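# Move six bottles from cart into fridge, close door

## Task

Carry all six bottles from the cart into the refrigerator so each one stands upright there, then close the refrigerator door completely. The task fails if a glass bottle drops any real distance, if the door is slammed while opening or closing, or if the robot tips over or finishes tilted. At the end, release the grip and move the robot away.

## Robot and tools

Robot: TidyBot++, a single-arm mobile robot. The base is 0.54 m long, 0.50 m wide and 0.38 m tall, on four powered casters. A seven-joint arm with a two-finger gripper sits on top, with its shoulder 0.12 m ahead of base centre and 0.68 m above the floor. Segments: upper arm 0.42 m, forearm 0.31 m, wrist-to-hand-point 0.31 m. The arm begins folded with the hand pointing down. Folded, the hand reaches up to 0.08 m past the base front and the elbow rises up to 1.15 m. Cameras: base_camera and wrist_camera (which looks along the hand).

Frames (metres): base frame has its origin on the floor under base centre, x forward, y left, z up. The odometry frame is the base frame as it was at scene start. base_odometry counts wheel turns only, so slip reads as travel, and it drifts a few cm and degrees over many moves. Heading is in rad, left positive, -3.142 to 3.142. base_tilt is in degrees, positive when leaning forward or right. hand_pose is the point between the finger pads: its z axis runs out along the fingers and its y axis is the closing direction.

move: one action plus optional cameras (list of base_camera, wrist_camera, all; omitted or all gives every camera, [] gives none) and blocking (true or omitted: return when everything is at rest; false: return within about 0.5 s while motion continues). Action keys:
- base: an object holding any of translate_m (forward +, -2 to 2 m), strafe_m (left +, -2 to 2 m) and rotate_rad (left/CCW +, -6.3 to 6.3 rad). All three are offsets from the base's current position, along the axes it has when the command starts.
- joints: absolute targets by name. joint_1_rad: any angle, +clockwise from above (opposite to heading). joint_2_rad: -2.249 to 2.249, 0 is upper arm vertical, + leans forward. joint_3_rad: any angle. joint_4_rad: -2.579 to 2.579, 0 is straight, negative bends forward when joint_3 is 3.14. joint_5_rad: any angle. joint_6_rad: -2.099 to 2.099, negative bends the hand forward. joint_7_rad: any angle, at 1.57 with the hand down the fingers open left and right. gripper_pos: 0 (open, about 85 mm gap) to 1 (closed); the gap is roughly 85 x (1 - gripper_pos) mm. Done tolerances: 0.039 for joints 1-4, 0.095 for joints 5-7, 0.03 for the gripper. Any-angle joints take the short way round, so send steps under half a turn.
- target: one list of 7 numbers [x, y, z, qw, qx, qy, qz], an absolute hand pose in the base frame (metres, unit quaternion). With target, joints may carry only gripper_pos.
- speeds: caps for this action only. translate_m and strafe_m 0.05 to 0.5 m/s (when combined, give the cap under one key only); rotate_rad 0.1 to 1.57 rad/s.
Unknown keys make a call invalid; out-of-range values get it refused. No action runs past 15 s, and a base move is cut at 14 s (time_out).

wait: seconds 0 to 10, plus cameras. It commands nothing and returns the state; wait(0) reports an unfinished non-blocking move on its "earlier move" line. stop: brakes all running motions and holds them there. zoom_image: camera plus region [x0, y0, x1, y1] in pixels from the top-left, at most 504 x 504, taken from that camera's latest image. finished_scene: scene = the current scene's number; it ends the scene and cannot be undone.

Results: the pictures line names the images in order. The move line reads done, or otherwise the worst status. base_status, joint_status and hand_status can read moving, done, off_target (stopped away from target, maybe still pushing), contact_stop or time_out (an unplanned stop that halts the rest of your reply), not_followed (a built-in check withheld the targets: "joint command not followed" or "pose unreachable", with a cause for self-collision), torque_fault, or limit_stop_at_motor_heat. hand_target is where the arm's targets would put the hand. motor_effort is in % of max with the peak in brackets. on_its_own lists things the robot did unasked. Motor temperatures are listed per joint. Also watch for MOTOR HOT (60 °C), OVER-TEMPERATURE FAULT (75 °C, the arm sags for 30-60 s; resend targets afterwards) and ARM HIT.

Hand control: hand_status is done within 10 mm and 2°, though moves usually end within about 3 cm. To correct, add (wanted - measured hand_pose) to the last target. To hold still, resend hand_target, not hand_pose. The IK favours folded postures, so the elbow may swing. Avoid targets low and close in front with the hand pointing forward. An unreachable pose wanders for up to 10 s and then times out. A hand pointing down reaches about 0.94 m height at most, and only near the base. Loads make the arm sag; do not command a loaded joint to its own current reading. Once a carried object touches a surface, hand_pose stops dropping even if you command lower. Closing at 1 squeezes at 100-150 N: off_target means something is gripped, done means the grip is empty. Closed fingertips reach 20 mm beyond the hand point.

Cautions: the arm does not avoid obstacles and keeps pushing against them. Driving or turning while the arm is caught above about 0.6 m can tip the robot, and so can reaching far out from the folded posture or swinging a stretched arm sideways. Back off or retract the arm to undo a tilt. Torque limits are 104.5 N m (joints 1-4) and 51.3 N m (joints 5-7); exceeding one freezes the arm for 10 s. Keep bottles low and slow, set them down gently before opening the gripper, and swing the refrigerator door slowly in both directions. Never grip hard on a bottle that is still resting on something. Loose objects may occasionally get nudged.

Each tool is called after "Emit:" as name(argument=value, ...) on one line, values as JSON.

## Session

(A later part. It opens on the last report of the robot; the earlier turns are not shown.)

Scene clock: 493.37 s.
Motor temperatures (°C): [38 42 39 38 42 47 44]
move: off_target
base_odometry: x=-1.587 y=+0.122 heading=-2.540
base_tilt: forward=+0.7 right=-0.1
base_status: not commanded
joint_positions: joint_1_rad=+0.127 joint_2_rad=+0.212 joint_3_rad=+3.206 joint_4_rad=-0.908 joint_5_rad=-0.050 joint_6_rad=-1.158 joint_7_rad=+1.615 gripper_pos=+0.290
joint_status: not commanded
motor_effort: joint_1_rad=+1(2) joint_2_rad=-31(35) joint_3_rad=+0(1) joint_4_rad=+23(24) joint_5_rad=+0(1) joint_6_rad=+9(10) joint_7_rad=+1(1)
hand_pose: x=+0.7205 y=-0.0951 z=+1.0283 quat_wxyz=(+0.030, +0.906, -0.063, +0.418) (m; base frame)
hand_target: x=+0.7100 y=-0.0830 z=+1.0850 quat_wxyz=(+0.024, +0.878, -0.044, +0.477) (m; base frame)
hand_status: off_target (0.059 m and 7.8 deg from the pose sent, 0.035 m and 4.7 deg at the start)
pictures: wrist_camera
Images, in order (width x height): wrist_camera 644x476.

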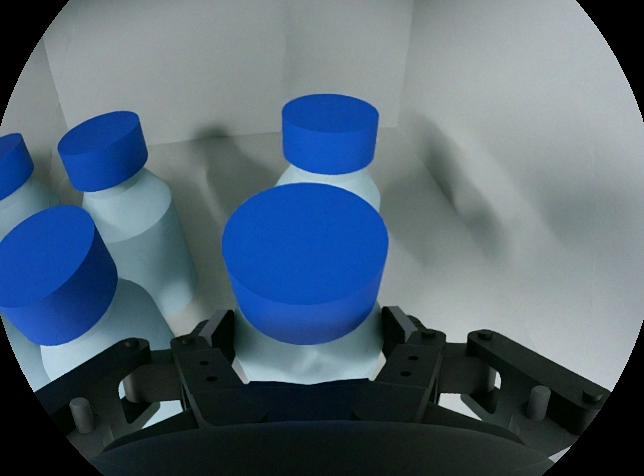

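Emit:
move(target=[0.71,-0.083,1.06,0.022,0.889,-0.044,0.456], cameras=[])

Emit:
move(target=[0.71,-0.083,1.04,0.021,0.899,-0.044,0.436], cameras=["wrist_camera"])

Emit:
move(target=[0.712,-0.083,1.03,0.020,0.903,-0.044,0.430], cameras=[])

Emit:
move(joints={"gripper_pos":0.2}, cameras=["wrist_camera"])

Scene clock: 496.60 s.
Motor temperatures (°C): [38 42 39 38 42 47 44]
move: off_target
base_odometry: x=-1.587 y=+0.122 heading=-2.540
base_tilt: forward=+0.6 right=+0.0
base_status: not commanded
joint_positions: joint_1_rad=+0.126 joint_2_rad=+0.199 joint_3_rad=+3.207 joint_4_rad=-0.933 joint_5_rad=-0.050 joint_6_rad=-1.136 joint_7_rad=+1.615 gripper_pos=+0.290
joint_status: not commanded
motor_effort: joint_1_rad=+0(1) joint_2_rad=-28(31) joint_3_rad=+0(0) joint_4_rad=+21(23) joint_5_rad=+0(1) joint_6_rad=+7(9) joint_7_rad=+1(1)
hand_pose: x=+0.7185 y=-0.0949 z=+1.0281 quat_wxyz=(+0.030, +0.904, -0.063, +0.422) (m; base frame)
hand_target: x=+0.7100 y=-0.0830 z=+1.0600 quat_wxyz=(+0.022, +0.889, -0.044, +0.456) (m; base frame)
hand_status: off_target (0.035 m and 4.8 deg from the pose sent, 0.036 m and 5.3 deg at the start)
pictures: none
No camera images: "cameras" was empty.

Scene clock: 497.17 s.
Motor temperatures (°C): [38 42 39 38 42 47 44]
move: off_target
base_odometry: x=-1.587 y=+0.122 heading=-2.540
base_tilt: forward=+0.6 right=+0.0
base_status: not commanded
joint_positions: joint_1_rad=+0.126 joint_2_rad=+0.196 joint_3_rad=+3.207 joint_4_rad=-0.936 joint_5_rad=-0.050 joint_6_rad=-1.135 joint_7_rad=+1.615 gripper_pos=+0.290
joint_status: not commanded
motor_effort: joint_1_rad=+1(2) joint_2_rad=-26(28) joint_3_rad=+0(1) joint_4_rad=+18(20) joint_5_rad=+0(1) joint_6_rad=+3(6) joint_7_rad=+1(1)
hand_pose: x=+0.7178 y=-0.0948 z=+1.0281 quat_wxyz=(+0.030, +0.904, -0.063, +0.422) (m; base frame)
hand_target: x=+0.7100 y=-0.0830 z=+1.0400 quat_wxyz=(+0.021, +0.899, -0.044, +0.436) (m; base frame)
hand_status: off_target (0.018 m and 2.9 deg from the pose sent, 0.019 m and 2.9 deg at the start)
pictures: wrist_camera
Images, in order (width x height): wrist_camera 644x476.

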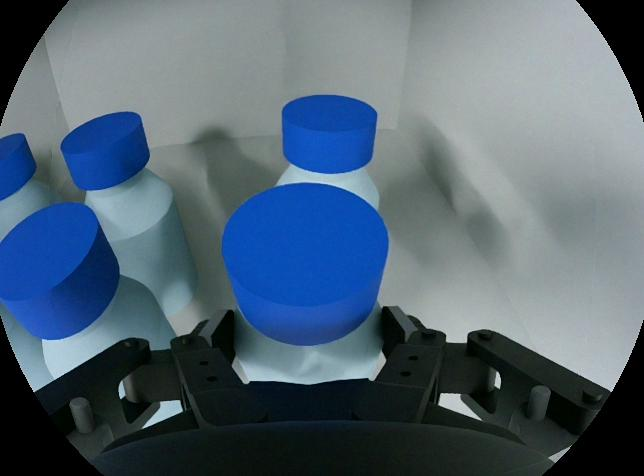

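Scene clock: 497.80 s.
Motor temperatures (°C): [38 42 39 38 42 47 44]
move: off_target
base_odometry: x=-1.587 y=+0.122 heading=-2.539
base_tilt: forward=+0.6 right=+0.0
base_status: not commanded
joint_positions: joint_1_rad=+0.126 joint_2_rad=+0.192 joint_3_rad=+3.207 joint_4_rad=-0.948 joint_5_rad=-0.050 joint_6_rad=-1.122 joint_7_rad=+1.615 gripper_pos=+0.290
joint_status: not commanded
motor_effort: joint_1_rad=+1(2) joint_2_rad=-24(25) joint_3_rad=+0(1) joint_4_rad=+16(17) joint_5_rad=+0(2) joint_6_rad=+3(4) joint_7_rad=+1(1)
hand_pose: x=+0.7182 y=-0.0949 z=+1.0278 quat_wxyz=(+0.030, +0.902, -0.063, +0.425) (m; base frame)
hand_target: x=+0.7120 y=-0.0830 z=+1.0300 quat_wxyz=(+0.020, +0.902, -0.044, +0.429) (m; base frame)
hand_status: off_target (0.014 m and 2.6 deg from the pose sent, 0.013 m and 2.6 deg at the start)
pictures: none
No camera images: "cameras" was empty.

Scene clock: 498.70 s.
Motor temperatures (°C): [38 42 39 38 42 47 44]
move: done
base_odometry: x=-1.587 y=+0.122 heading=-2.539
base_tilt: forward=+0.7 right=-0.1
base_status: not commanded
joint_positions: joint_1_rad=+0.125 joint_2_rad=+0.192 joint_3_rad=+3.207 joint_4_rad=-0.966 joint_5_rad=-0.050 joint_6_rad=-1.122 joint_7_rad=+1.615 gripper_pos=+0.200
joint_status: all done
motor_effort: joint_1_rad=+0(2) joint_2_rad=-26(27) joint_3_rad=+0(2) joint_4_rad=+19(20) joint_5_rad=-1(2) joint_6_rad=+6(6) joint_7_rad=+1(1)
hand_pose: x=+0.7169 y=-0.0947 z=+1.0184 quat_wxyz=(+0.030, +0.906, -0.064, +0.417) (m; base frame)
hand_target: x=+0.7120 y=-0.0830 z=+1.0300 quat_wxyz=(+0.020, +0.902, -0.044, +0.429) (m; base frame)
hand_status: not commanded
pictures: wrist_camera
Images, in order (width x height): wrist_camera 644x476.

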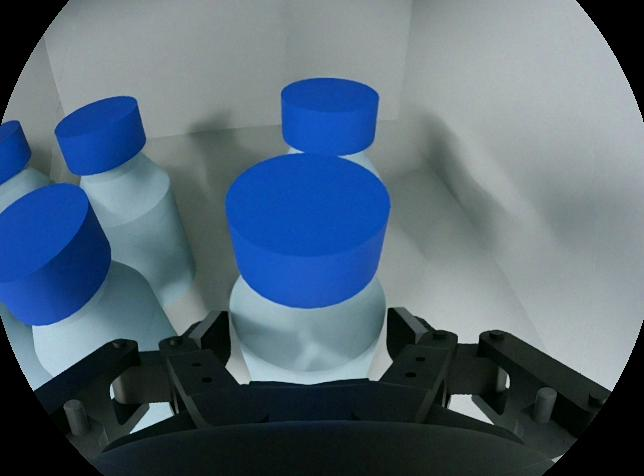

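Emit:
move(base={"translate_m":-0.06,"strafe_m":0.004}, speeds={"translate_m":0.1}, cameras=["wrist_camera"])

Emit:
move(base={"translate_m":-0.14}, speeds={"translate_m":0.2}, cameras=["wrist_camera"])

Scene clock: 503.70 s.
Motor temperatures (°C): [38 42 39 38 42 47 44]
move: done
base_odometry: x=-1.535 y=+0.152 heading=-2.539
base_tilt: forward=+0.6 right=+0.0
base_status: done
joint_positions: joint_1_rad=+0.124 joint_2_rad=+0.186 joint_3_rad=+3.208 joint_4_rad=-0.967 joint_5_rad=-0.050 joint_6_rad=-1.122 joint_7_rad=+1.615 gripper_pos=+0.200
joint_status: not commanded
motor_effort: joint_1_rad=+0(2) joint_2_rad=-25(31) joint_3_rad=+0(1) joint_4_rad=+19(20) joint_5_rad=+0(1) joint_6_rad=+6(7) joint_7_rad=+0(1)
hand_pose: x=+0.7148 y=-0.0942 z=+1.0215 quat_wxyz=(+0.030, +0.905, -0.063, +0.419) (m; base frame)
hand_target: x=+0.7120 y=-0.0830 z=+1.0300 quat_wxyz=(+0.020, +0.902, -0.044, +0.429) (m; base frame)
hand_status: not commanded
pictures: wrist_camera
Images, in order (width x height): wrist_camera 644x476.

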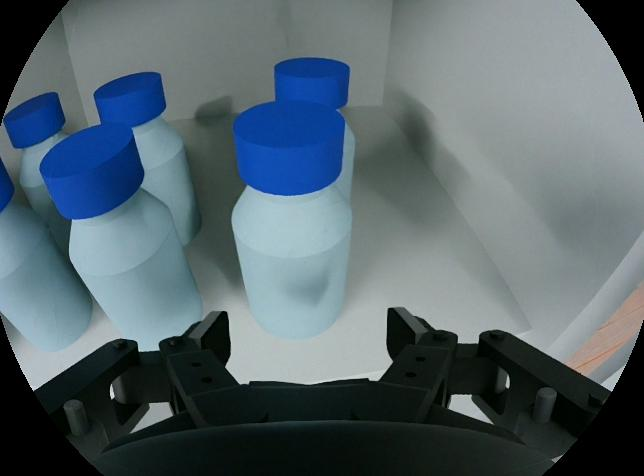

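Scene clock: 505.10 s.
Motor temperatures (°C): [38 42 39 38 42 47 44]
move: done
base_odometry: x=-1.420 y=+0.232 heading=-2.539
base_tilt: forward=+0.6 right=-0.1
base_status: done
joint_positions: joint_1_rad=+0.123 joint_2_rad=+0.181 joint_3_rad=+3.208 joint_4_rad=-0.968 joint_5_rad=-0.050 joint_6_rad=-1.122 joint_7_rad=+1.615 gripper_pos=+0.200
joint_status: not commanded
motor_effort: joint_1_rad=+1(2) joint_2_rad=-26(30) joint_3_rad=+0(1) joint_4_rad=+20(20) joint_5_rad=+0(2) joint_6_rad=+6(7) joint_7_rad=+1(1)
hand_pose: x=+0.7130 y=-0.0935 z=+1.0244 quat_wxyz=(+0.030, +0.904, -0.063, +0.421) (m; base frame)
hand_target: x=+0.7120 y=-0.0830 z=+1.0300 quat_wxyz=(+0.020, +0.902, -0.044, +0.429) (m; base frame)
hand_status: not commanded
pictures: wrist_camera
Images, in order (width x height): wrist_camera 644x476.

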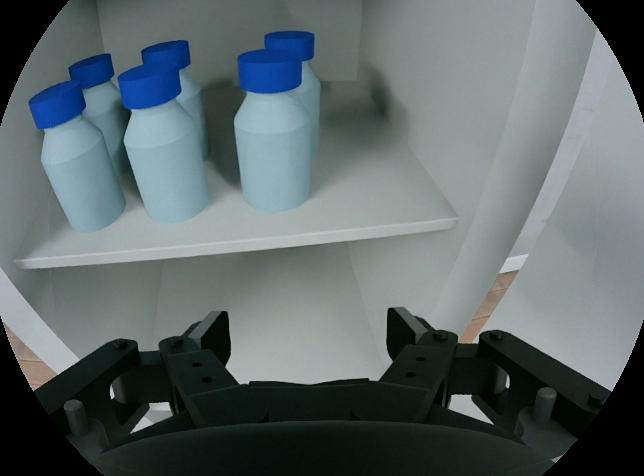

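Emit:
move(base={"translate_m":-0.45}, target=[0.5,0,1.08,0,0.819,0,0.574], cameras=[])

Emit:
move(base={"rotate_rad":-0.6}, speeds={"rotate_rad":1.0})

Scene clock: 527.93 s.
Motor temperatures (°C): [38 42 39 38 42 47 44]
move: done
base_odometry: x=-1.049 y=+0.486 heading=-2.539
base_tilt: forward=+0.7 right=+0.0
base_status: done
joint_positions: joint_1_rad=+0.013 joint_2_rad=-0.486 joint_3_rad=+3.169 joint_4_rad=-1.608 joint_5_rad=-0.050 joint_6_rad=-0.821 joint_7_rad=+1.615 gripper_pos=+0.200
joint_status: not commanded
motor_effort: joint_1_rad=+1(2) joint_2_rad=-1(31) joint_3_rad=+0(1) joint_4_rad=+20(21) joint_5_rad=-1(1) joint_6_rad=+7(8) joint_7_rad=+0(1)
hand_pose: x=+0.4960 y=-0.0064 z=+1.0775 quat_wxyz=(-0.007, +0.825, -0.005, +0.565) (m; base frame)
hand_target: x=+0.5000 y=+0.0000 z=+1.0800 quat_wxyz=(+0.000, +0.819, +0.000, +0.574) (m; base frame)
hand_status: done (0.008 m and 1.6 deg from the pose sent, 0.239 m and 21.6 deg at the start)
pictures: none
No camera images: "cameras" was empty.

Scene clock: 529.47 s.
Motor temperatures (°C): [38 42 39 38 42 47 44]
move: done
base_odometry: x=-1.049 y=+0.486 heading=-3.139
base_tilt: forward=+0.6 right=-0.1
base_status: done
joint_positions: joint_1_rad=+0.009 joint_2_rad=-0.486 joint_3_rad=+3.163 joint_4_rad=-1.609 joint_5_rad=-0.050 joint_6_rad=-0.819 joint_7_rad=+1.615 gripper_pos=+0.200
joint_status: not commanded
motor_effort: joint_1_rad=+0(2) joint_2_rad=-1(4) joint_3_rad=+0(2) joint_4_rad=+20(20) joint_5_rad=+0(1) joint_6_rad=+8(8) joint_7_rad=+0(1)
hand_pose: x=+0.4962 y=-0.0016 z=+1.0774 quat_wxyz=(-0.009, +0.825, +0.000, +0.565) (m; base frame)
hand_target: x=+0.5000 y=+0.0000 z=+1.0800 quat_wxyz=(+0.000, +0.819, +0.000, +0.574) (m; base frame)
hand_status: not commanded
pictures: base_camera, wrist_camera
Images, in order (width x height): base_camera 644x364, wrist_camera 644x476.

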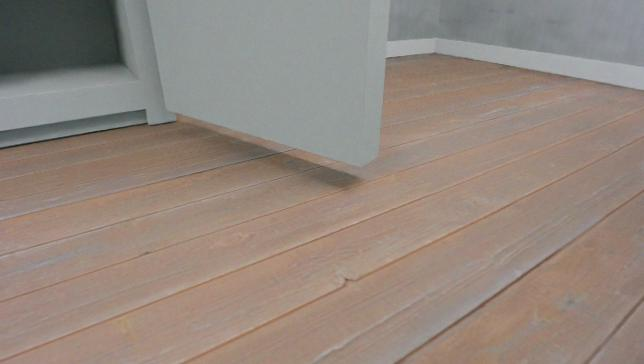

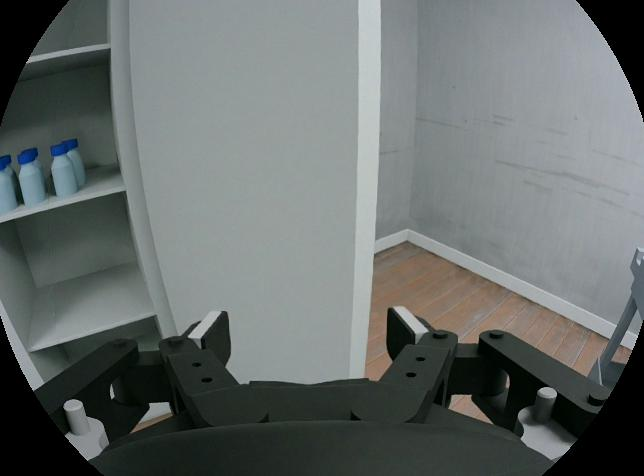

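Emit:
move(base={"strafe_m":-0.08}, target=[0.6,-0.06,1.08,0,0.819,0,0.574], joints={"gripper_pos":0.9})

Scene clock: 538.77 s.
Motor temperatures (°C): [38 42 39 38 42 47 44]
move: off_target
base_odometry: x=-1.049 y=+0.567 heading=-3.140
base_tilt: forward=+0.6 right=+0.0
base_status: done
joint_positions: joint_1_rad=-0.105 joint_2_rad=-0.272 joint_3_rad=+3.392 joint_4_rad=-1.527 joint_5_rad=-0.100 joint_6_rad=-0.720 joint_7_rad=+1.765 gripper_pos=+0.900
joint_status: all done
motor_effort: joint_1_rad=+1(2) joint_2_rad=-9(12) joint_3_rad=-2(4) joint_4_rad=+21(21) joint_5_rad=-1(2) joint_6_rad=+8(8) joint_7_rad=+0(1)
hand_pose: x=+0.5918 y=-0.0683 z=+1.0607 quat_wxyz=(+0.015, +0.834, -0.008, +0.551) (m; base frame)
hand_target: x=+0.6000 y=-0.0600 z=+1.0800 quat_wxyz=(+0.000, +0.819, +0.000, +0.574) (m; base frame)
hand_status: off_target (0.023 m and 3.7 deg from the pose sent, 0.119 m and 1.6 deg at the start)
pictures: base_camera, wrist_camera
Images, in order (width x height): base_camera 644x364, wrist_camera 644x476.

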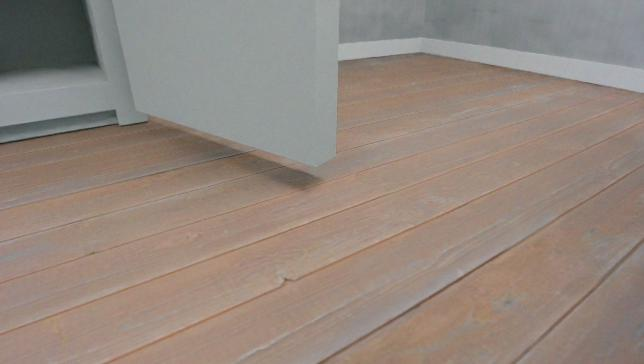

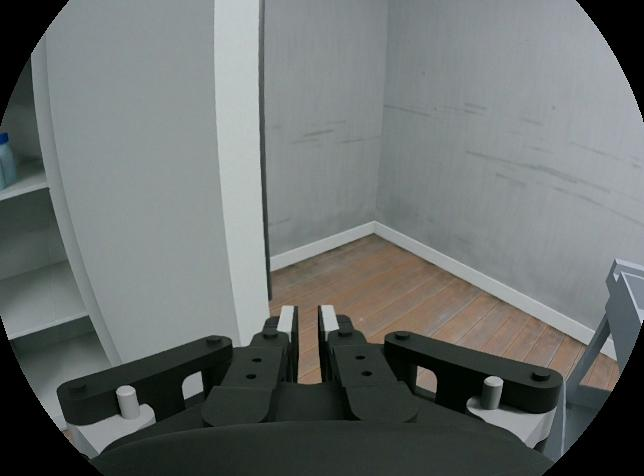

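Emit:
move(base={"strafe_m":-0.07}, target=[0.62,-0.08,1.08,0,0.819,0,0.574], joints={"gripper_pos":1.0})

Scene clock: 544.10 s.
Motor temperatures (°C): [38 42 39 38 42 47 44]
move: off_target
base_odometry: x=-1.049 y=+0.637 heading=-3.142
base_tilt: forward=+0.7 right=-0.1
base_status: done
joint_positions: joint_1_rad=-0.112 joint_2_rad=-0.225 joint_3_rad=+3.476 joint_4_rad=-1.486 joint_5_rad=-0.212 joint_6_rad=-0.717 joint_7_rad=+1.882 gripper_pos=+0.999
joint_status: all done
motor_effort: joint_1_rad=+0(2) joint_2_rad=-11(13) joint_3_rad=-2(4) joint_4_rad=+21(21) joint_5_rad=-1(3) joint_6_rad=+7(8) joint_7_rad=+1(1)
hand_pose: x=+0.6094 y=-0.0896 z=+1.0666 quat_wxyz=(+0.013, +0.831, -0.009, +0.556) (m; base frame)
hand_target: x=+0.6200 y=-0.0800 z=+1.0800 quat_wxyz=(+0.000, +0.819, +0.000, +0.574) (m; base frame)
hand_status: off_target (0.020 m and 3.0 deg from the pose sent, 0.036 m and 3.7 deg at the start)
pictures: base_camera, wrist_camera
Images, in order (width x height): base_camera 644x364, wrist_camera 644x476.

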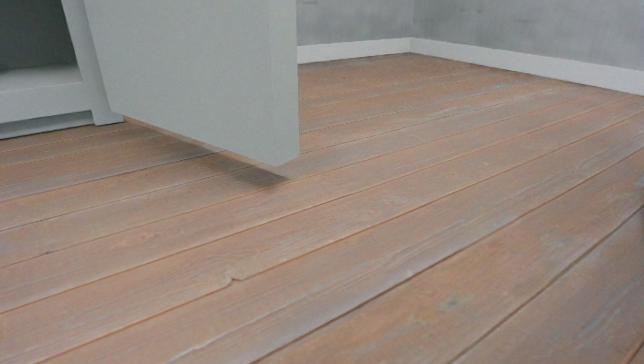

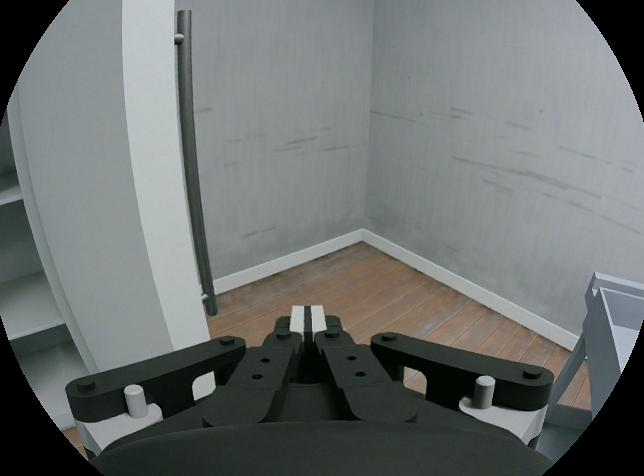

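Emit:
move(base={"strafe_m":-0.03,"translate_m":0.15}, speeds={"translate_m":0.15})

Scene clock: 552.03 s.
Motor temperatures (°C): [38 42 39 38 42 47 44]
move: done
base_odometry: x=-1.199 y=+0.667 heading=+3.141
base_tilt: forward=+0.7 right=-0.1
base_status: done
joint_positions: joint_1_rad=-0.112 joint_2_rad=-0.214 joint_3_rad=+3.476 joint_4_rad=-1.485 joint_5_rad=-0.212 joint_6_rad=-0.717 joint_7_rad=+1.882 gripper_pos=+0.999
joint_status: not commanded
motor_effort: joint_1_rad=+1(2) joint_2_rad=-12(14) joint_3_rad=-2(3) joint_4_rad=+20(22) joint_5_rad=-1(2) joint_6_rad=+7(8) joint_7_rad=+1(1)
hand_pose: x=+0.6137 y=-0.0891 z=+1.0616 quat_wxyz=(+0.013, +0.834, -0.008, +0.552) (m; base frame)
hand_target: x=+0.6200 y=-0.0800 z=+1.0800 quat_wxyz=(+0.000, +0.819, +0.000, +0.574) (m; base frame)
hand_status: not commanded
pictures: base_camera, wrist_camera
Images, in order (width x height): base_camera 644x364, wrist_camera 644x476.

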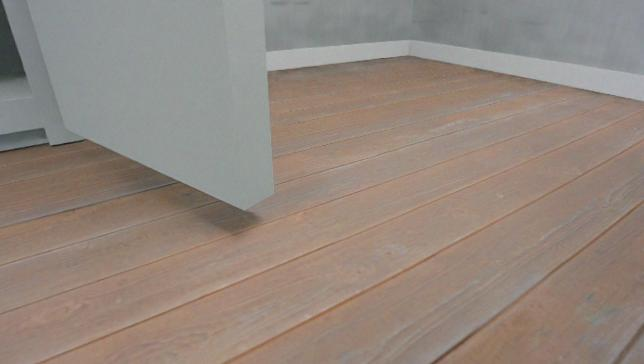

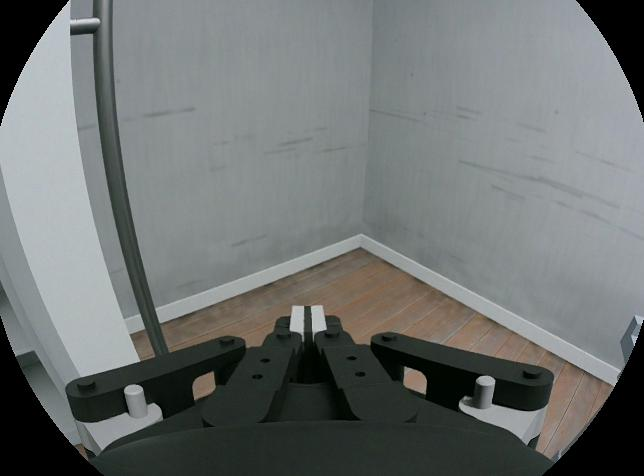

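Emit:
move(target=[0.80,-0.09,1.08,0,0.819,0,0.574])

Scene clock: 558.33 s.
Motor temperatures (°C): [38 42 39 38 42 47 44]
move: off_target
base_odometry: x=-1.199 y=+0.667 heading=+3.141
base_tilt: forward=+0.7 right=+0.0
base_status: not commanded
joint_positions: joint_1_rad=+0.241 joint_2_rad=+0.250 joint_3_rad=+3.126 joint_4_rad=-1.039 joint_5_rad=-0.252 joint_6_rad=-0.717 joint_7_rad=+1.882 gripper_pos=+0.999
joint_status: not commanded
motor_effort: joint_1_rad=+1(2) joint_2_rad=-29(33) joint_3_rad=-1(2) joint_4_rad=+21(22) joint_5_rad=-1(2) joint_6_rad=+7(8) joint_7_rad=+0(1)
hand_pose: x=+0.7994 y=-0.1042 z=+1.0526 quat_wxyz=(+0.024, +0.837, -0.001, +0.547) (m; base frame)
hand_target: x=+0.8000 y=-0.0900 z=+1.0800 quat_wxyz=(+0.000, +0.819, +0.000, +0.574) (m; base frame)
hand_status: off_target (0.031 m and 4.6 deg from the pose sent, 0.187 m and 3.5 deg at the start)
pictures: base_camera, wrist_camera
Images, in order (width x height): base_camera 644x364, wrist_camera 644x476.

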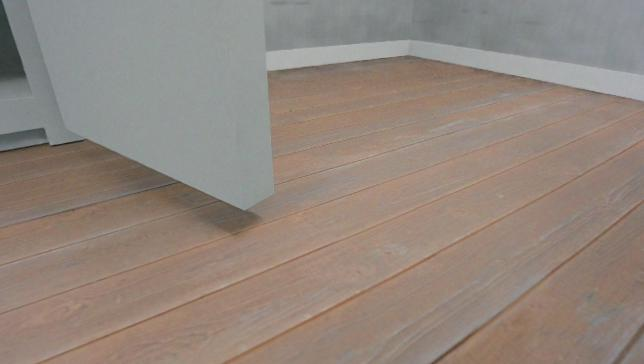

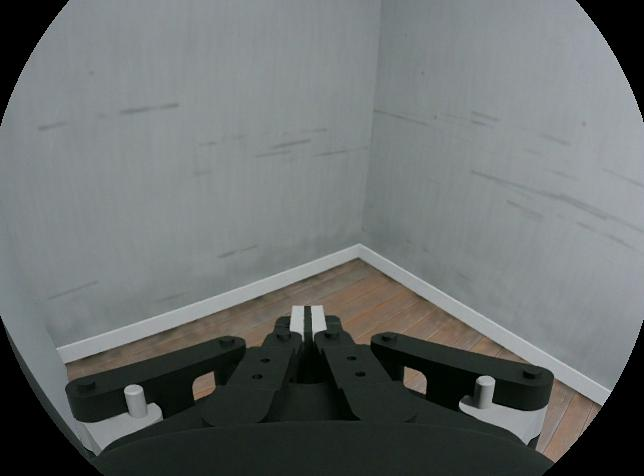

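Emit:
move(base={"translate_m":0.08}, target=[0.84,-0.08,1.08,0,0.819,0,0.574], cameras=[])

Emit:
move(base={"translate_m":-0.04,"strafe_m":0.1}, speeds={"translate_m":0.1})

Scene clock: 572.67 s.
Motor temperatures (°C): [38 42 39 38 42 47 44]
move: off_target
base_odometry: x=-1.279 y=+0.667 heading=+3.141
base_tilt: forward=+0.7 right=+0.0
base_status: done
joint_positions: joint_1_rad=+0.228 joint_2_rad=+0.360 joint_3_rad=+3.107 joint_4_rad=-0.889 joint_5_rad=-0.252 joint_6_rad=-0.717 joint_7_rad=+1.861 gripper_pos=+0.999
joint_status: not commanded
motor_effort: joint_1_rad=+0(2) joint_2_rad=-34(38) joint_3_rad=-1(2) joint_4_rad=+20(23) joint_5_rad=-1(2) joint_6_rad=+7(8) joint_7_rad=+1(1)
hand_pose: x=+0.8457 y=-0.0951 z=+1.0624 quat_wxyz=(+0.010, +0.825, +0.003, +0.564) (m; base frame)
hand_target: x=+0.8400 y=-0.0800 z=+1.0800 quat_wxyz=(+0.000, +0.819, +0.000, +0.574) (m; base frame)
hand_status: off_target (0.024 m and 1.8 deg from the pose sent, 0.055 m and 4.6 deg at the start)
pictures: none
No camera images: "cameras" was empty.

Scene clock: 574.30 s.
Motor temperatures (°C): [38 42 39 38 42 47 44]
move: done
base_odometry: x=-1.239 y=+0.567 heading=+3.141
base_tilt: forward=+0.6 right=+0.0
base_status: done
joint_positions: joint_1_rad=+0.224 joint_2_rad=+0.360 joint_3_rad=+3.103 joint_4_rad=-0.889 joint_5_rad=-0.252 joint_6_rad=-0.717 joint_7_rad=+1.861 gripper_pos=+0.999
joint_status: not commanded
motor_effort: joint_1_rad=+0(4) joint_2_rad=-34(38) joint_3_rad=-1(4) joint_4_rad=+21(21) joint_5_rad=-1(2) joint_6_rad=+7(8) joint_7_rad=+0(1)
hand_pose: x=+0.8462 y=-0.0903 z=+1.0625 quat_wxyz=(+0.007, +0.825, +0.006, +0.565) (m; base frame)
hand_target: x=+0.8400 y=-0.0800 z=+1.0800 quat_wxyz=(+0.000, +0.819, +0.000, +0.574) (m; base frame)
hand_status: not commanded
pictures: base_camera, wrist_camera
Images, in order (width x height): base_camera 644x364, wrist_camera 644x476.

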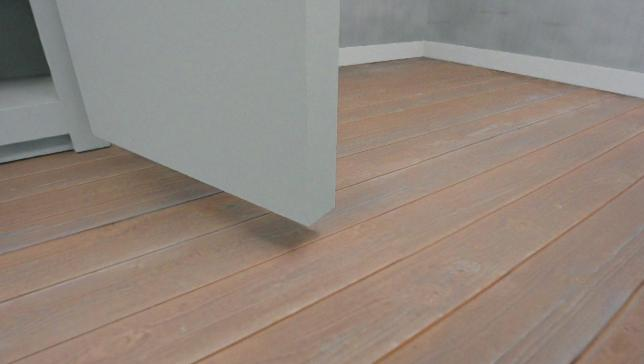

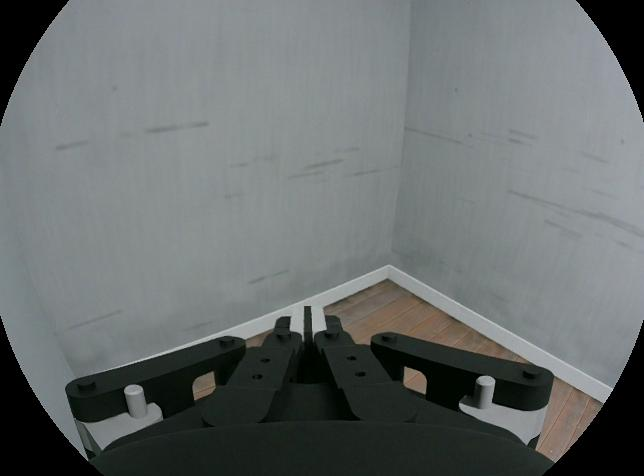

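Emit:
move(base={"translate_m":-0.09,"strafe_m":0.06}, speeds={"translate_m":0.1})

Scene clock: 584.10 s.
Motor temperatures (°C): [38 42 39 38 42 47 44]
move: done
base_odometry: x=-1.149 y=+0.507 heading=+3.141
base_tilt: forward=+0.6 right=+0.0
base_status: done
joint_positions: joint_1_rad=+0.232 joint_2_rad=+0.360 joint_3_rad=+3.103 joint_4_rad=-0.889 joint_5_rad=-0.252 joint_6_rad=-0.716 joint_7_rad=+1.861 gripper_pos=+0.999
joint_status: not commanded
motor_effort: joint_1_rad=+0(7) joint_2_rad=-33(38) joint_3_rad=-1(7) joint_4_rad=+21(22) joint_5_rad=-1(5) joint_6_rad=+7(8) joint_7_rad=+1(1)
hand_pose: x=+0.8456 y=-0.0959 z=+1.0626 quat_wxyz=(+0.009, +0.825, +0.002, +0.565) (m; base frame)
hand_target: x=+0.8400 y=-0.0800 z=+1.0800 quat_wxyz=(+0.000, +0.819, +0.000, +0.574) (m; base frame)
hand_status: not commanded
pictures: base_camera, wrist_camera
Images, in order (width x height): base_camera 644x364, wrist_camera 644x476.

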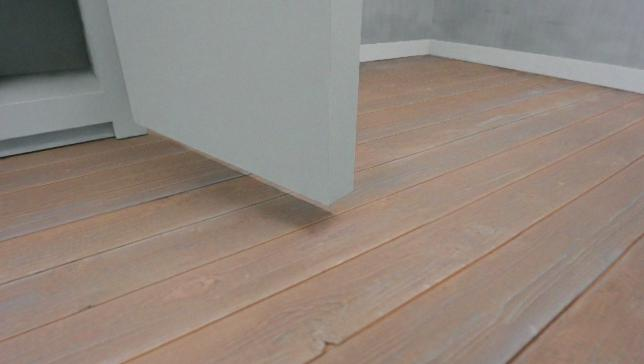

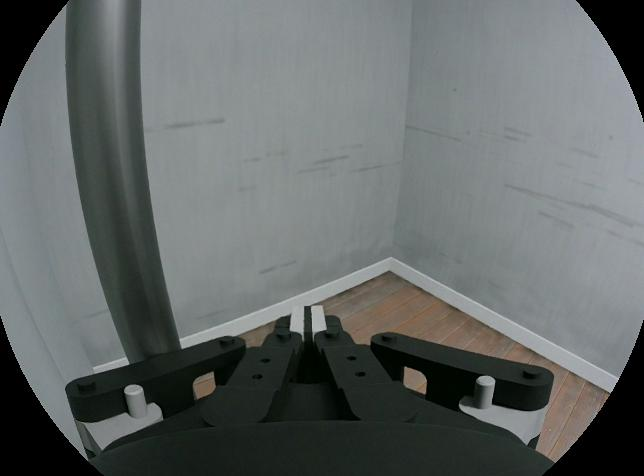

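Emit:
move(base={"translate_m":-0.075,"strafe_m":0.066}, speeds={"translate_m":0.1})

Scene clock: 594.30 s.
Motor temperatures (°C): [38 42 39 38 42 47 44]
move: done
base_odometry: x=-1.074 y=+0.441 heading=+3.141
base_tilt: forward=+0.6 right=-0.1
base_status: done
joint_positions: joint_1_rad=+0.242 joint_2_rad=+0.360 joint_3_rad=+3.103 joint_4_rad=-0.885 joint_5_rad=-0.252 joint_6_rad=-0.717 joint_7_rad=+1.861 gripper_pos=+0.999
joint_status: not commanded
motor_effort: joint_1_rad=-5(9) joint_2_rad=-33(39) joint_3_rad=-5(8) joint_4_rad=+21(23) joint_5_rad=-3(6) joint_6_rad=+7(10) joint_7_rad=+1(1)
hand_pose: x=+0.8442 y=-0.1038 z=+1.0649 quat_wxyz=(+0.013, +0.824, -0.002, +0.566) (m; base frame)
hand_target: x=+0.8400 y=-0.0800 z=+1.0800 quat_wxyz=(+0.000, +0.819, +0.000, +0.574) (m; base frame)
hand_status: not commanded
pictures: base_camera, wrist_camera
Images, in order (width x height): base_camera 644x364, wrist_camera 644x476.

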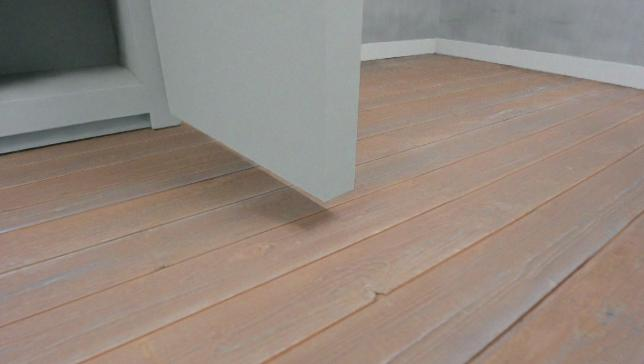

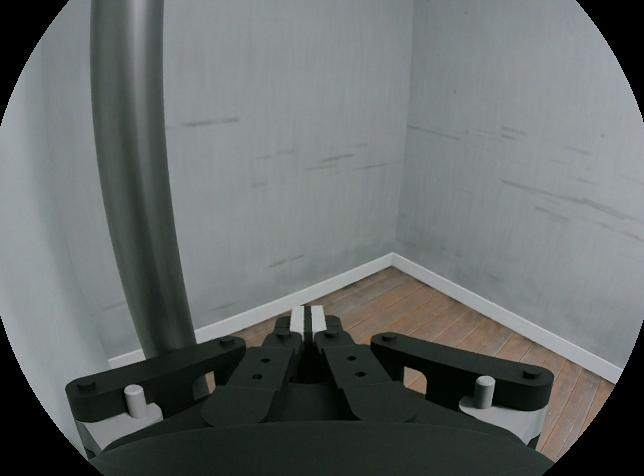

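Emit:
move(base={"translate_m":-0.08,"strafe_m":0.1}, speeds={"translate_m":0.12}, cameras=["wrist_camera"])

Emit:
move(base={"translate_m":-0.045,"strafe_m":0.11}, speeds={"strafe_m":0.12})

Scene clock: 599.33 s.
Motor temperatures (°C): [38 42 39 38 42 47 44]
move: done
base_odometry: x=-0.994 y=+0.341 heading=+3.141
base_tilt: forward=+0.5 right=-0.1
base_status: done
joint_positions: joint_1_rad=+0.252 joint_2_rad=+0.356 joint_3_rad=+3.107 joint_4_rad=-0.884 joint_5_rad=-0.251 joint_6_rad=-0.713 joint_7_rad=+1.861 gripper_pos=+0.999
joint_status: not commanded
motor_effort: joint_1_rad=-3(11) joint_2_rad=-30(38) joint_3_rad=-4(10) joint_4_rad=+20(23) joint_5_rad=-3(6) joint_6_rad=+7(10) joint_7_rad=+0(1)
hand_pose: x=+0.8419 y=-0.1125 z=+1.0698 quat_wxyz=(+0.018, +0.822, -0.007, +0.570) (m; base frame)
hand_target: x=+0.8400 y=-0.0800 z=+1.0800 quat_wxyz=(+0.000, +0.819, +0.000, +0.574) (m; base frame)
hand_status: not commanded
pictures: wrist_camera
Images, in order (width x height): wrist_camera 644x476.

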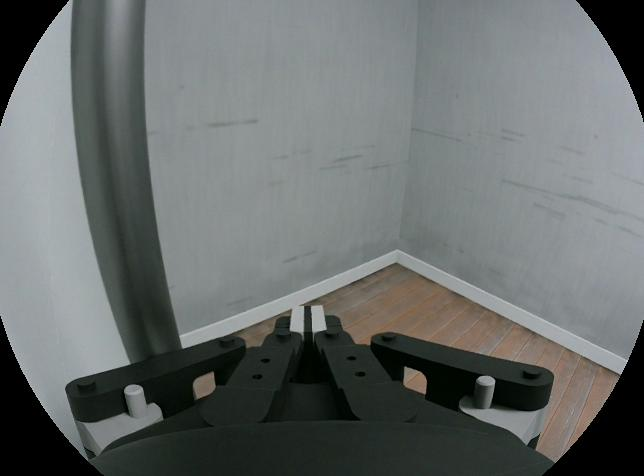

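Scene clock: 601.67 s.
Motor temperatures (°C): [38 42 39 38 42 47 44]
move: done
base_odometry: x=-0.949 y=+0.231 heading=+3.141
base_tilt: forward=+0.6 right=+0.0
base_status: done
joint_positions: joint_1_rad=+0.228 joint_2_rad=+0.350 joint_3_rad=+3.105 joint_4_rad=-0.883 joint_5_rad=-0.251 joint_6_rad=-0.715 joint_7_rad=+1.861 gripper_pos=+0.999
joint_status: not commanded
motor_effort: joint_1_rad=+1(15) joint_2_rad=-32(35) joint_3_rad=-1(12) joint_4_rad=+20(24) joint_5_rad=-2(8) joint_6_rad=+7(12) joint_7_rad=+1(1)
hand_pose: x=+0.8422 y=-0.0935 z=+1.0733 quat_wxyz=(+0.011, +0.821, +0.004, +0.571) (m; base frame)
hand_target: x=+0.8400 y=-0.0800 z=+1.0800 quat_wxyz=(+0.000, +0.819, +0.000, +0.574) (m; base frame)
hand_status: not commanded
pictures: base_camera, wrist_camera
Images, in order (width x height): base_camera 644x364, wrist_camera 644x476.

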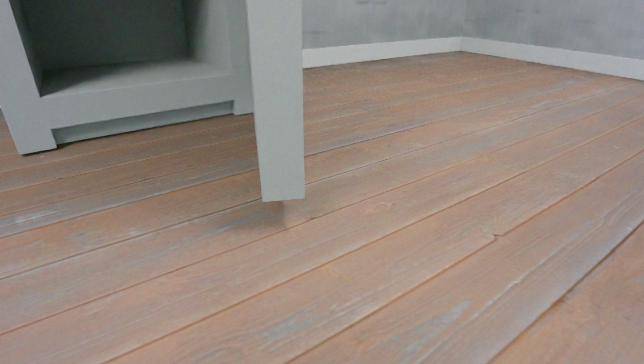

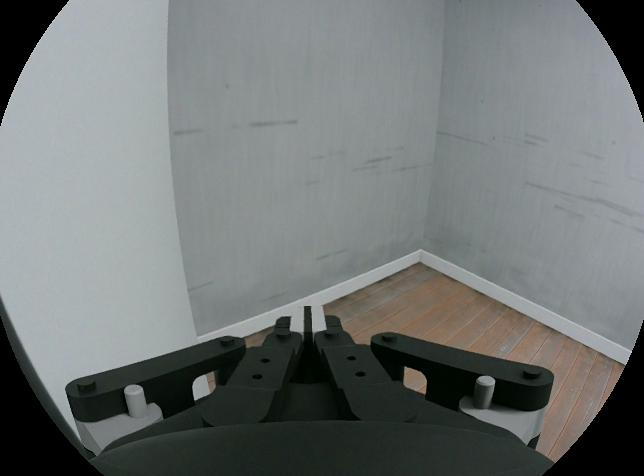

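Emit:
move(base={"translate_m":-0.1,"strafe_m":-0.04}, speeds={"translate_m":0.15})

Scene clock: 608.73 s.
Motor temperatures (°C): [38 42 39 38 42 47 44]
move: done
base_odometry: x=-0.849 y=+0.270 heading=+3.141
base_tilt: forward=+0.6 right=-0.1
base_status: done
joint_positions: joint_1_rad=+0.225 joint_2_rad=+0.354 joint_3_rad=+3.104 joint_4_rad=-0.883 joint_5_rad=-0.251 joint_6_rad=-0.715 joint_7_rad=+1.861 gripper_pos=+0.999
joint_status: not commanded
motor_effort: joint_1_rad=+1(3) joint_2_rad=-33(37) joint_3_rad=-1(2) joint_4_rad=+21(22) joint_5_rad=-1(2) joint_6_rad=+7(8) joint_7_rad=+1(1)
hand_pose: x=+0.8438 y=-0.0915 z=+1.0709 quat_wxyz=(+0.009, +0.822, +0.005, +0.570) (m; base frame)
hand_target: x=+0.8400 y=-0.0800 z=+1.0800 quat_wxyz=(+0.000, +0.819, +0.000, +0.574) (m; base frame)
hand_status: not commanded
pictures: base_camera, wrist_camera
Images, in order (width x height): base_camera 644x364, wrist_camera 644x476.

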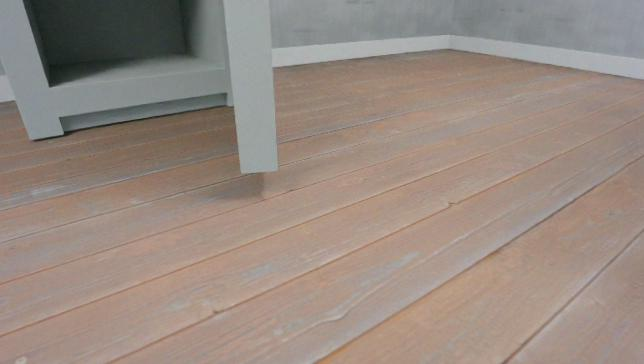

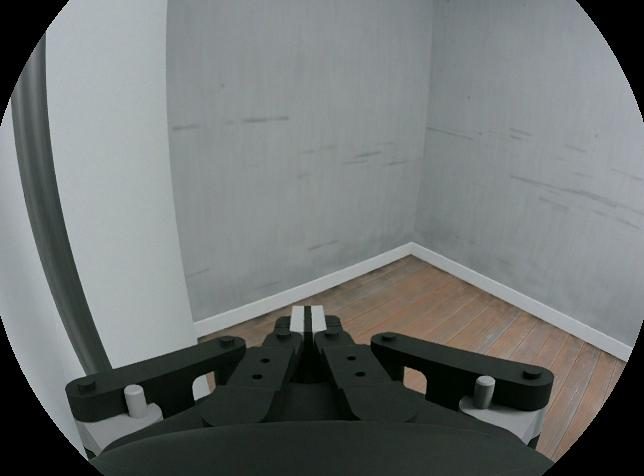

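Emit:
move(base={"translate_m":-0.05}, target=[0.6,0,1.08,0,0.819,0,0.574], cameras=[])

Emit:
move(base={"rotate_rad":0.6}, speeds={"rotate_rad":0.8})

Scene clock: 617.37 s.
Motor temperatures (°C): [38 42 39 38 42 47 44]
move: off_target
base_odometry: x=-0.798 y=+0.271 heading=+3.141
base_tilt: forward=+0.6 right=-0.1
base_status: done
joint_positions: joint_1_rad=+0.007 joint_2_rad=-0.244 joint_3_rad=+3.130 joint_4_rad=-1.503 joint_5_rad=-0.070 joint_6_rad=-0.703 joint_7_rad=+1.623 gripper_pos=+0.999
joint_status: not commanded
motor_effort: joint_1_rad=+0(3) joint_2_rad=-12(39) joint_3_rad=+0(2) joint_4_rad=+21(22) joint_5_rad=-1(2) joint_6_rad=+7(8) joint_7_rad=+1(1)
hand_pose: x=+0.6039 y=+0.0186 z=+1.0681 quat_wxyz=(-0.019, +0.831, +0.015, +0.556) (m; base frame)
hand_target: x=+0.6000 y=+0.0000 z=+1.0800 quat_wxyz=(+0.000, +0.819, +0.000, +0.574) (m; base frame)
hand_status: off_target (0.022 m and 3.7 deg from the pose sent, 0.261 m and 1.3 deg at the start)
pictures: none
No camera images: "cameras" was empty.

Scene clock: 618.90 s.
Motor temperatures (°C): [38 42 39 38 42 47 44]
move: done
base_odometry: x=-0.798 y=+0.271 heading=-2.543
base_tilt: forward=+0.7 right=+0.0
base_status: done
joint_positions: joint_1_rad=-0.001 joint_2_rad=-0.244 joint_3_rad=+3.139 joint_4_rad=-1.504 joint_5_rad=-0.064 joint_6_rad=-0.702 joint_7_rad=+1.621 gripper_pos=+0.999
joint_status: not commanded
motor_effort: joint_1_rad=+1(3) joint_2_rad=-12(13) joint_3_rad=+0(3) joint_4_rad=+21(21) joint_5_rad=+0(1) joint_6_rad=+7(8) joint_7_rad=+1(1)
hand_pose: x=+0.6041 y=+0.0157 z=+1.0678 quat_wxyz=(-0.017, +0.831, +0.013, +0.556) (m; base frame)
hand_target: x=+0.6000 y=+0.0000 z=+1.0800 quat_wxyz=(+0.000, +0.819, +0.000, +0.574) (m; base frame)
hand_status: not commanded
pictures: base_camera, wrist_camera
Images, in order (width x height): base_camera 644x364, wrist_camera 644x476.

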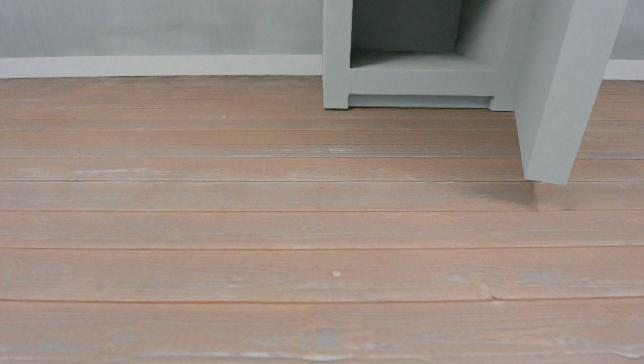

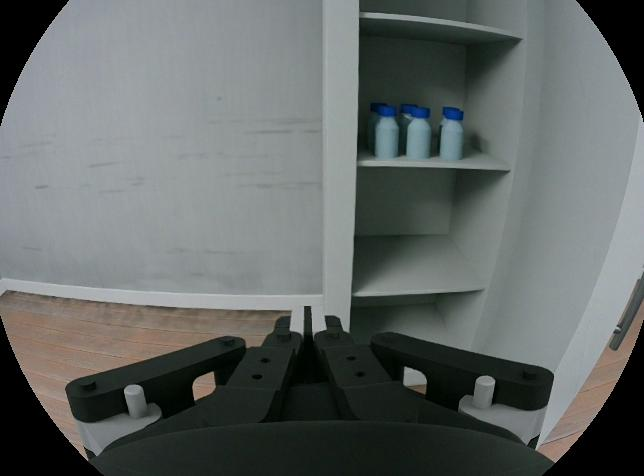

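Emit:
move(base={"translate_m":-0.05,"strafe_m":-0.355,"rotate_rad":-0.3})

Scene clock: 627.57 s.
Motor temperatures (°C): [38 42 39 38 42 47 44]
move: done
base_odometry: x=-0.957 y=+0.592 heading=-2.844
base_tilt: forward=+0.6 right=+0.0
base_status: done
joint_positions: joint_1_rad=-0.009 joint_2_rad=-0.244 joint_3_rad=+3.146 joint_4_rad=-1.505 joint_5_rad=-0.060 joint_6_rad=-0.702 joint_7_rad=+1.620 gripper_pos=+0.999
joint_status: not commanded
motor_effort: joint_1_rad=+1(4) joint_2_rad=-11(13) joint_3_rad=+0(5) joint_4_rad=+21(22) joint_5_rad=+1(2) joint_6_rad=+8(8) joint_7_rad=+0(1)
hand_pose: x=+0.6042 y=+0.0149 z=+1.0678 quat_wxyz=(-0.017, +0.831, +0.014, +0.556) (m; base frame)
hand_target: x=+0.6000 y=+0.0000 z=+1.0800 quat_wxyz=(+0.000, +0.819, +0.000, +0.574) (m; base frame)
hand_status: not commanded
pictures: base_camera, wrist_camera
Images, in order (width x height): base_camera 644x364, wrist_camera 644x476.

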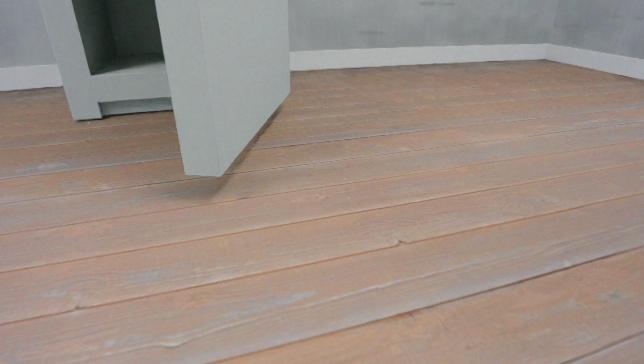

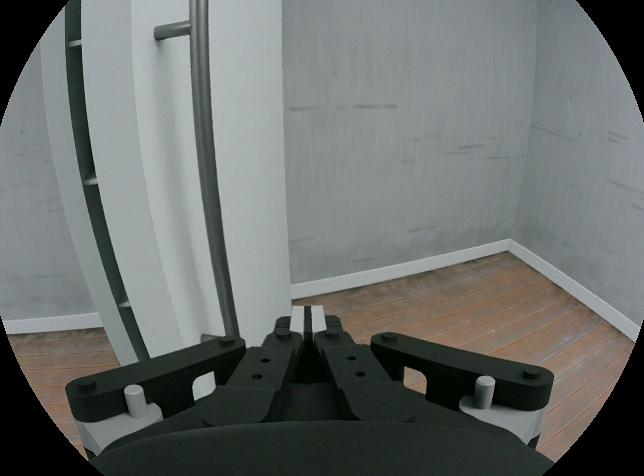

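Emit:
move(base={"translate_m":0.17}, target=[0.8,-0.01,1.08,0,0.819,0,0.574])

Scene clock: 633.43 s.
Motor temperatures (°C): [38 42 39 38 42 47 44]
move: off_target
base_odometry: x=-1.120 y=+0.543 heading=-2.845
base_tilt: forward=+0.6 right=+0.0
base_status: done
joint_positions: joint_1_rad=-0.004 joint_2_rad=+0.226 joint_3_rad=+3.147 joint_4_rad=-1.074 joint_5_rad=-0.060 joint_6_rad=-0.683 joint_7_rad=+1.620 gripper_pos=+0.999
joint_status: not commanded
motor_effort: joint_1_rad=+1(2) joint_2_rad=-29(34) joint_3_rad=+0(1) joint_4_rad=+21(23) joint_5_rad=+0(1) joint_6_rad=+8(8) joint_7_rad=+0(1)
hand_pose: x=+0.8014 y=+0.0129 z=+1.0512 quat_wxyz=(-0.014, +0.837, +0.012, +0.547) (m; base frame)
hand_target: x=+0.8000 y=-0.0100 z=+1.0800 quat_wxyz=(+0.000, +0.819, +0.000, +0.574) (m; base frame)
hand_status: off_target (0.037 m and 4.2 deg from the pose sent, 0.198 m and 3.5 deg at the start)
pictures: base_camera, wrist_camera
Images, in order (width x height): base_camera 644x364, wrist_camera 644x476.

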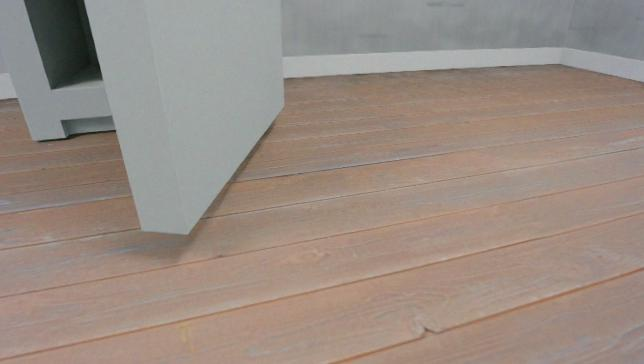

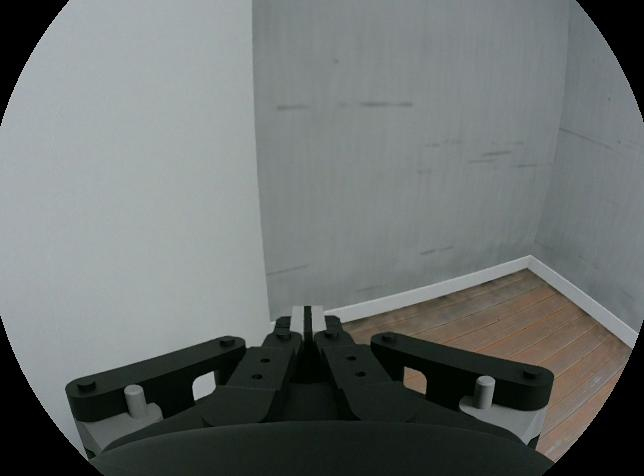

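Emit:
move(base={"strafe_m":0.12}, speeds={"strafe_m":0.12}, cameras=["wrist_camera"])

Emit:
move(base={"strafe_m":0.12,"translate_m":0.02}, speeds={"strafe_m":0.12})

Scene clock: 636.93 s.
Motor temperatures (°C): [38 42 39 38 42 47 44]
move: done
base_odometry: x=-1.085 y=+0.428 heading=-2.845
base_tilt: forward=+0.7 right=+0.0
base_status: done
joint_positions: joint_1_rad=+0.008 joint_2_rad=+0.226 joint_3_rad=+3.160 joint_4_rad=-1.073 joint_5_rad=-0.060 joint_6_rad=-0.683 joint_7_rad=+1.620 gripper_pos=+0.999
joint_status: not commanded
motor_effort: joint_1_rad=+1(6) joint_2_rad=-29(30) joint_3_rad=+0(6) joint_4_rad=+21(21) joint_5_rad=+0(3) joint_6_rad=+8(8) joint_7_rad=+1(1)
hand_pose: x=+0.8018 y=-0.0031 z=+1.0518 quat_wxyz=(-0.006, +0.836, +0.002, +0.548) (m; base frame)
hand_target: x=+0.8000 y=-0.0100 z=+1.0800 quat_wxyz=(+0.000, +0.819, +0.000, +0.574) (m; base frame)
hand_status: not commanded
pictures: wrist_camera
Images, in order (width x height): wrist_camera 644x476.

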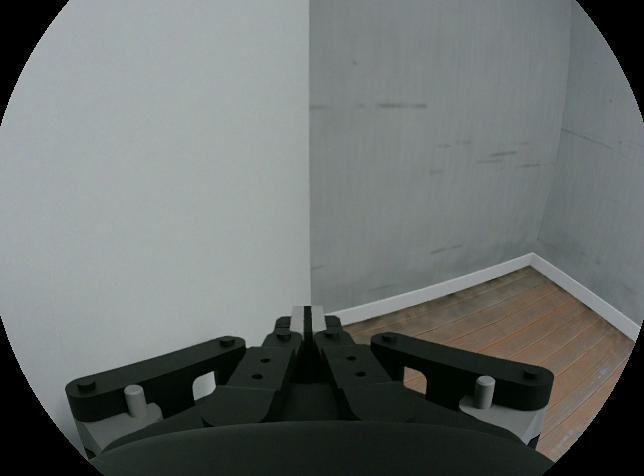

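Scene clock: 638.57 s.
Motor temperatures (°C): [38 42 39 38 42 47 44]
move: done
base_odometry: x=-1.069 y=+0.307 heading=-2.845
base_tilt: forward=+0.7 right=-0.1
base_status: done
joint_positions: joint_1_rad=+0.014 joint_2_rad=+0.226 joint_3_rad=+3.164 joint_4_rad=-1.072 joint_5_rad=-0.060 joint_6_rad=-0.683 joint_7_rad=+1.620 gripper_pos=+0.999
joint_status: not commanded
motor_effort: joint_1_rad=+0(5) joint_2_rad=-30(32) joint_3_rad=-1(6) joint_4_rad=+21(22) joint_5_rad=+0(2) joint_6_rad=+7(8) joint_7_rad=+1(1)
hand_pose: x=+0.8018 y=-0.0091 z=+1.0524 quat_wxyz=(-0.003, +0.836, -0.002, +0.549) (m; base frame)
hand_target: x=+0.8000 y=-0.0100 z=+1.0800 quat_wxyz=(+0.000, +0.819, +0.000, +0.574) (m; base frame)
hand_status: not commanded
pictures: base_camera, wrist_camera
Images, in order (width x height): base_camera 644x364, wrist_camera 644x476.

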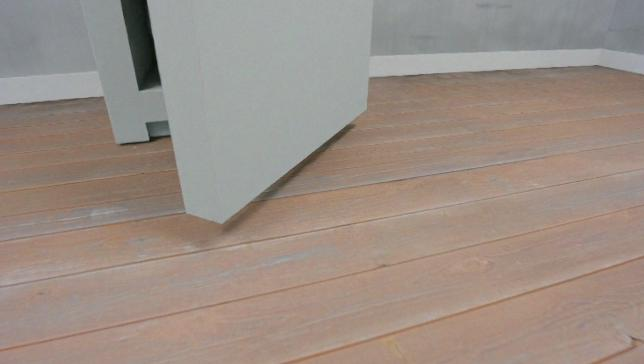

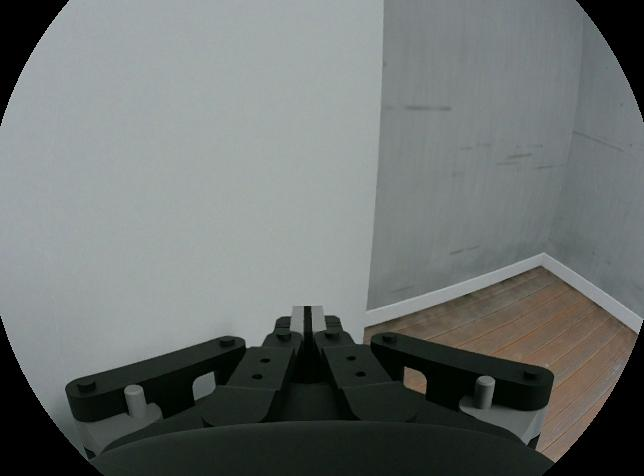

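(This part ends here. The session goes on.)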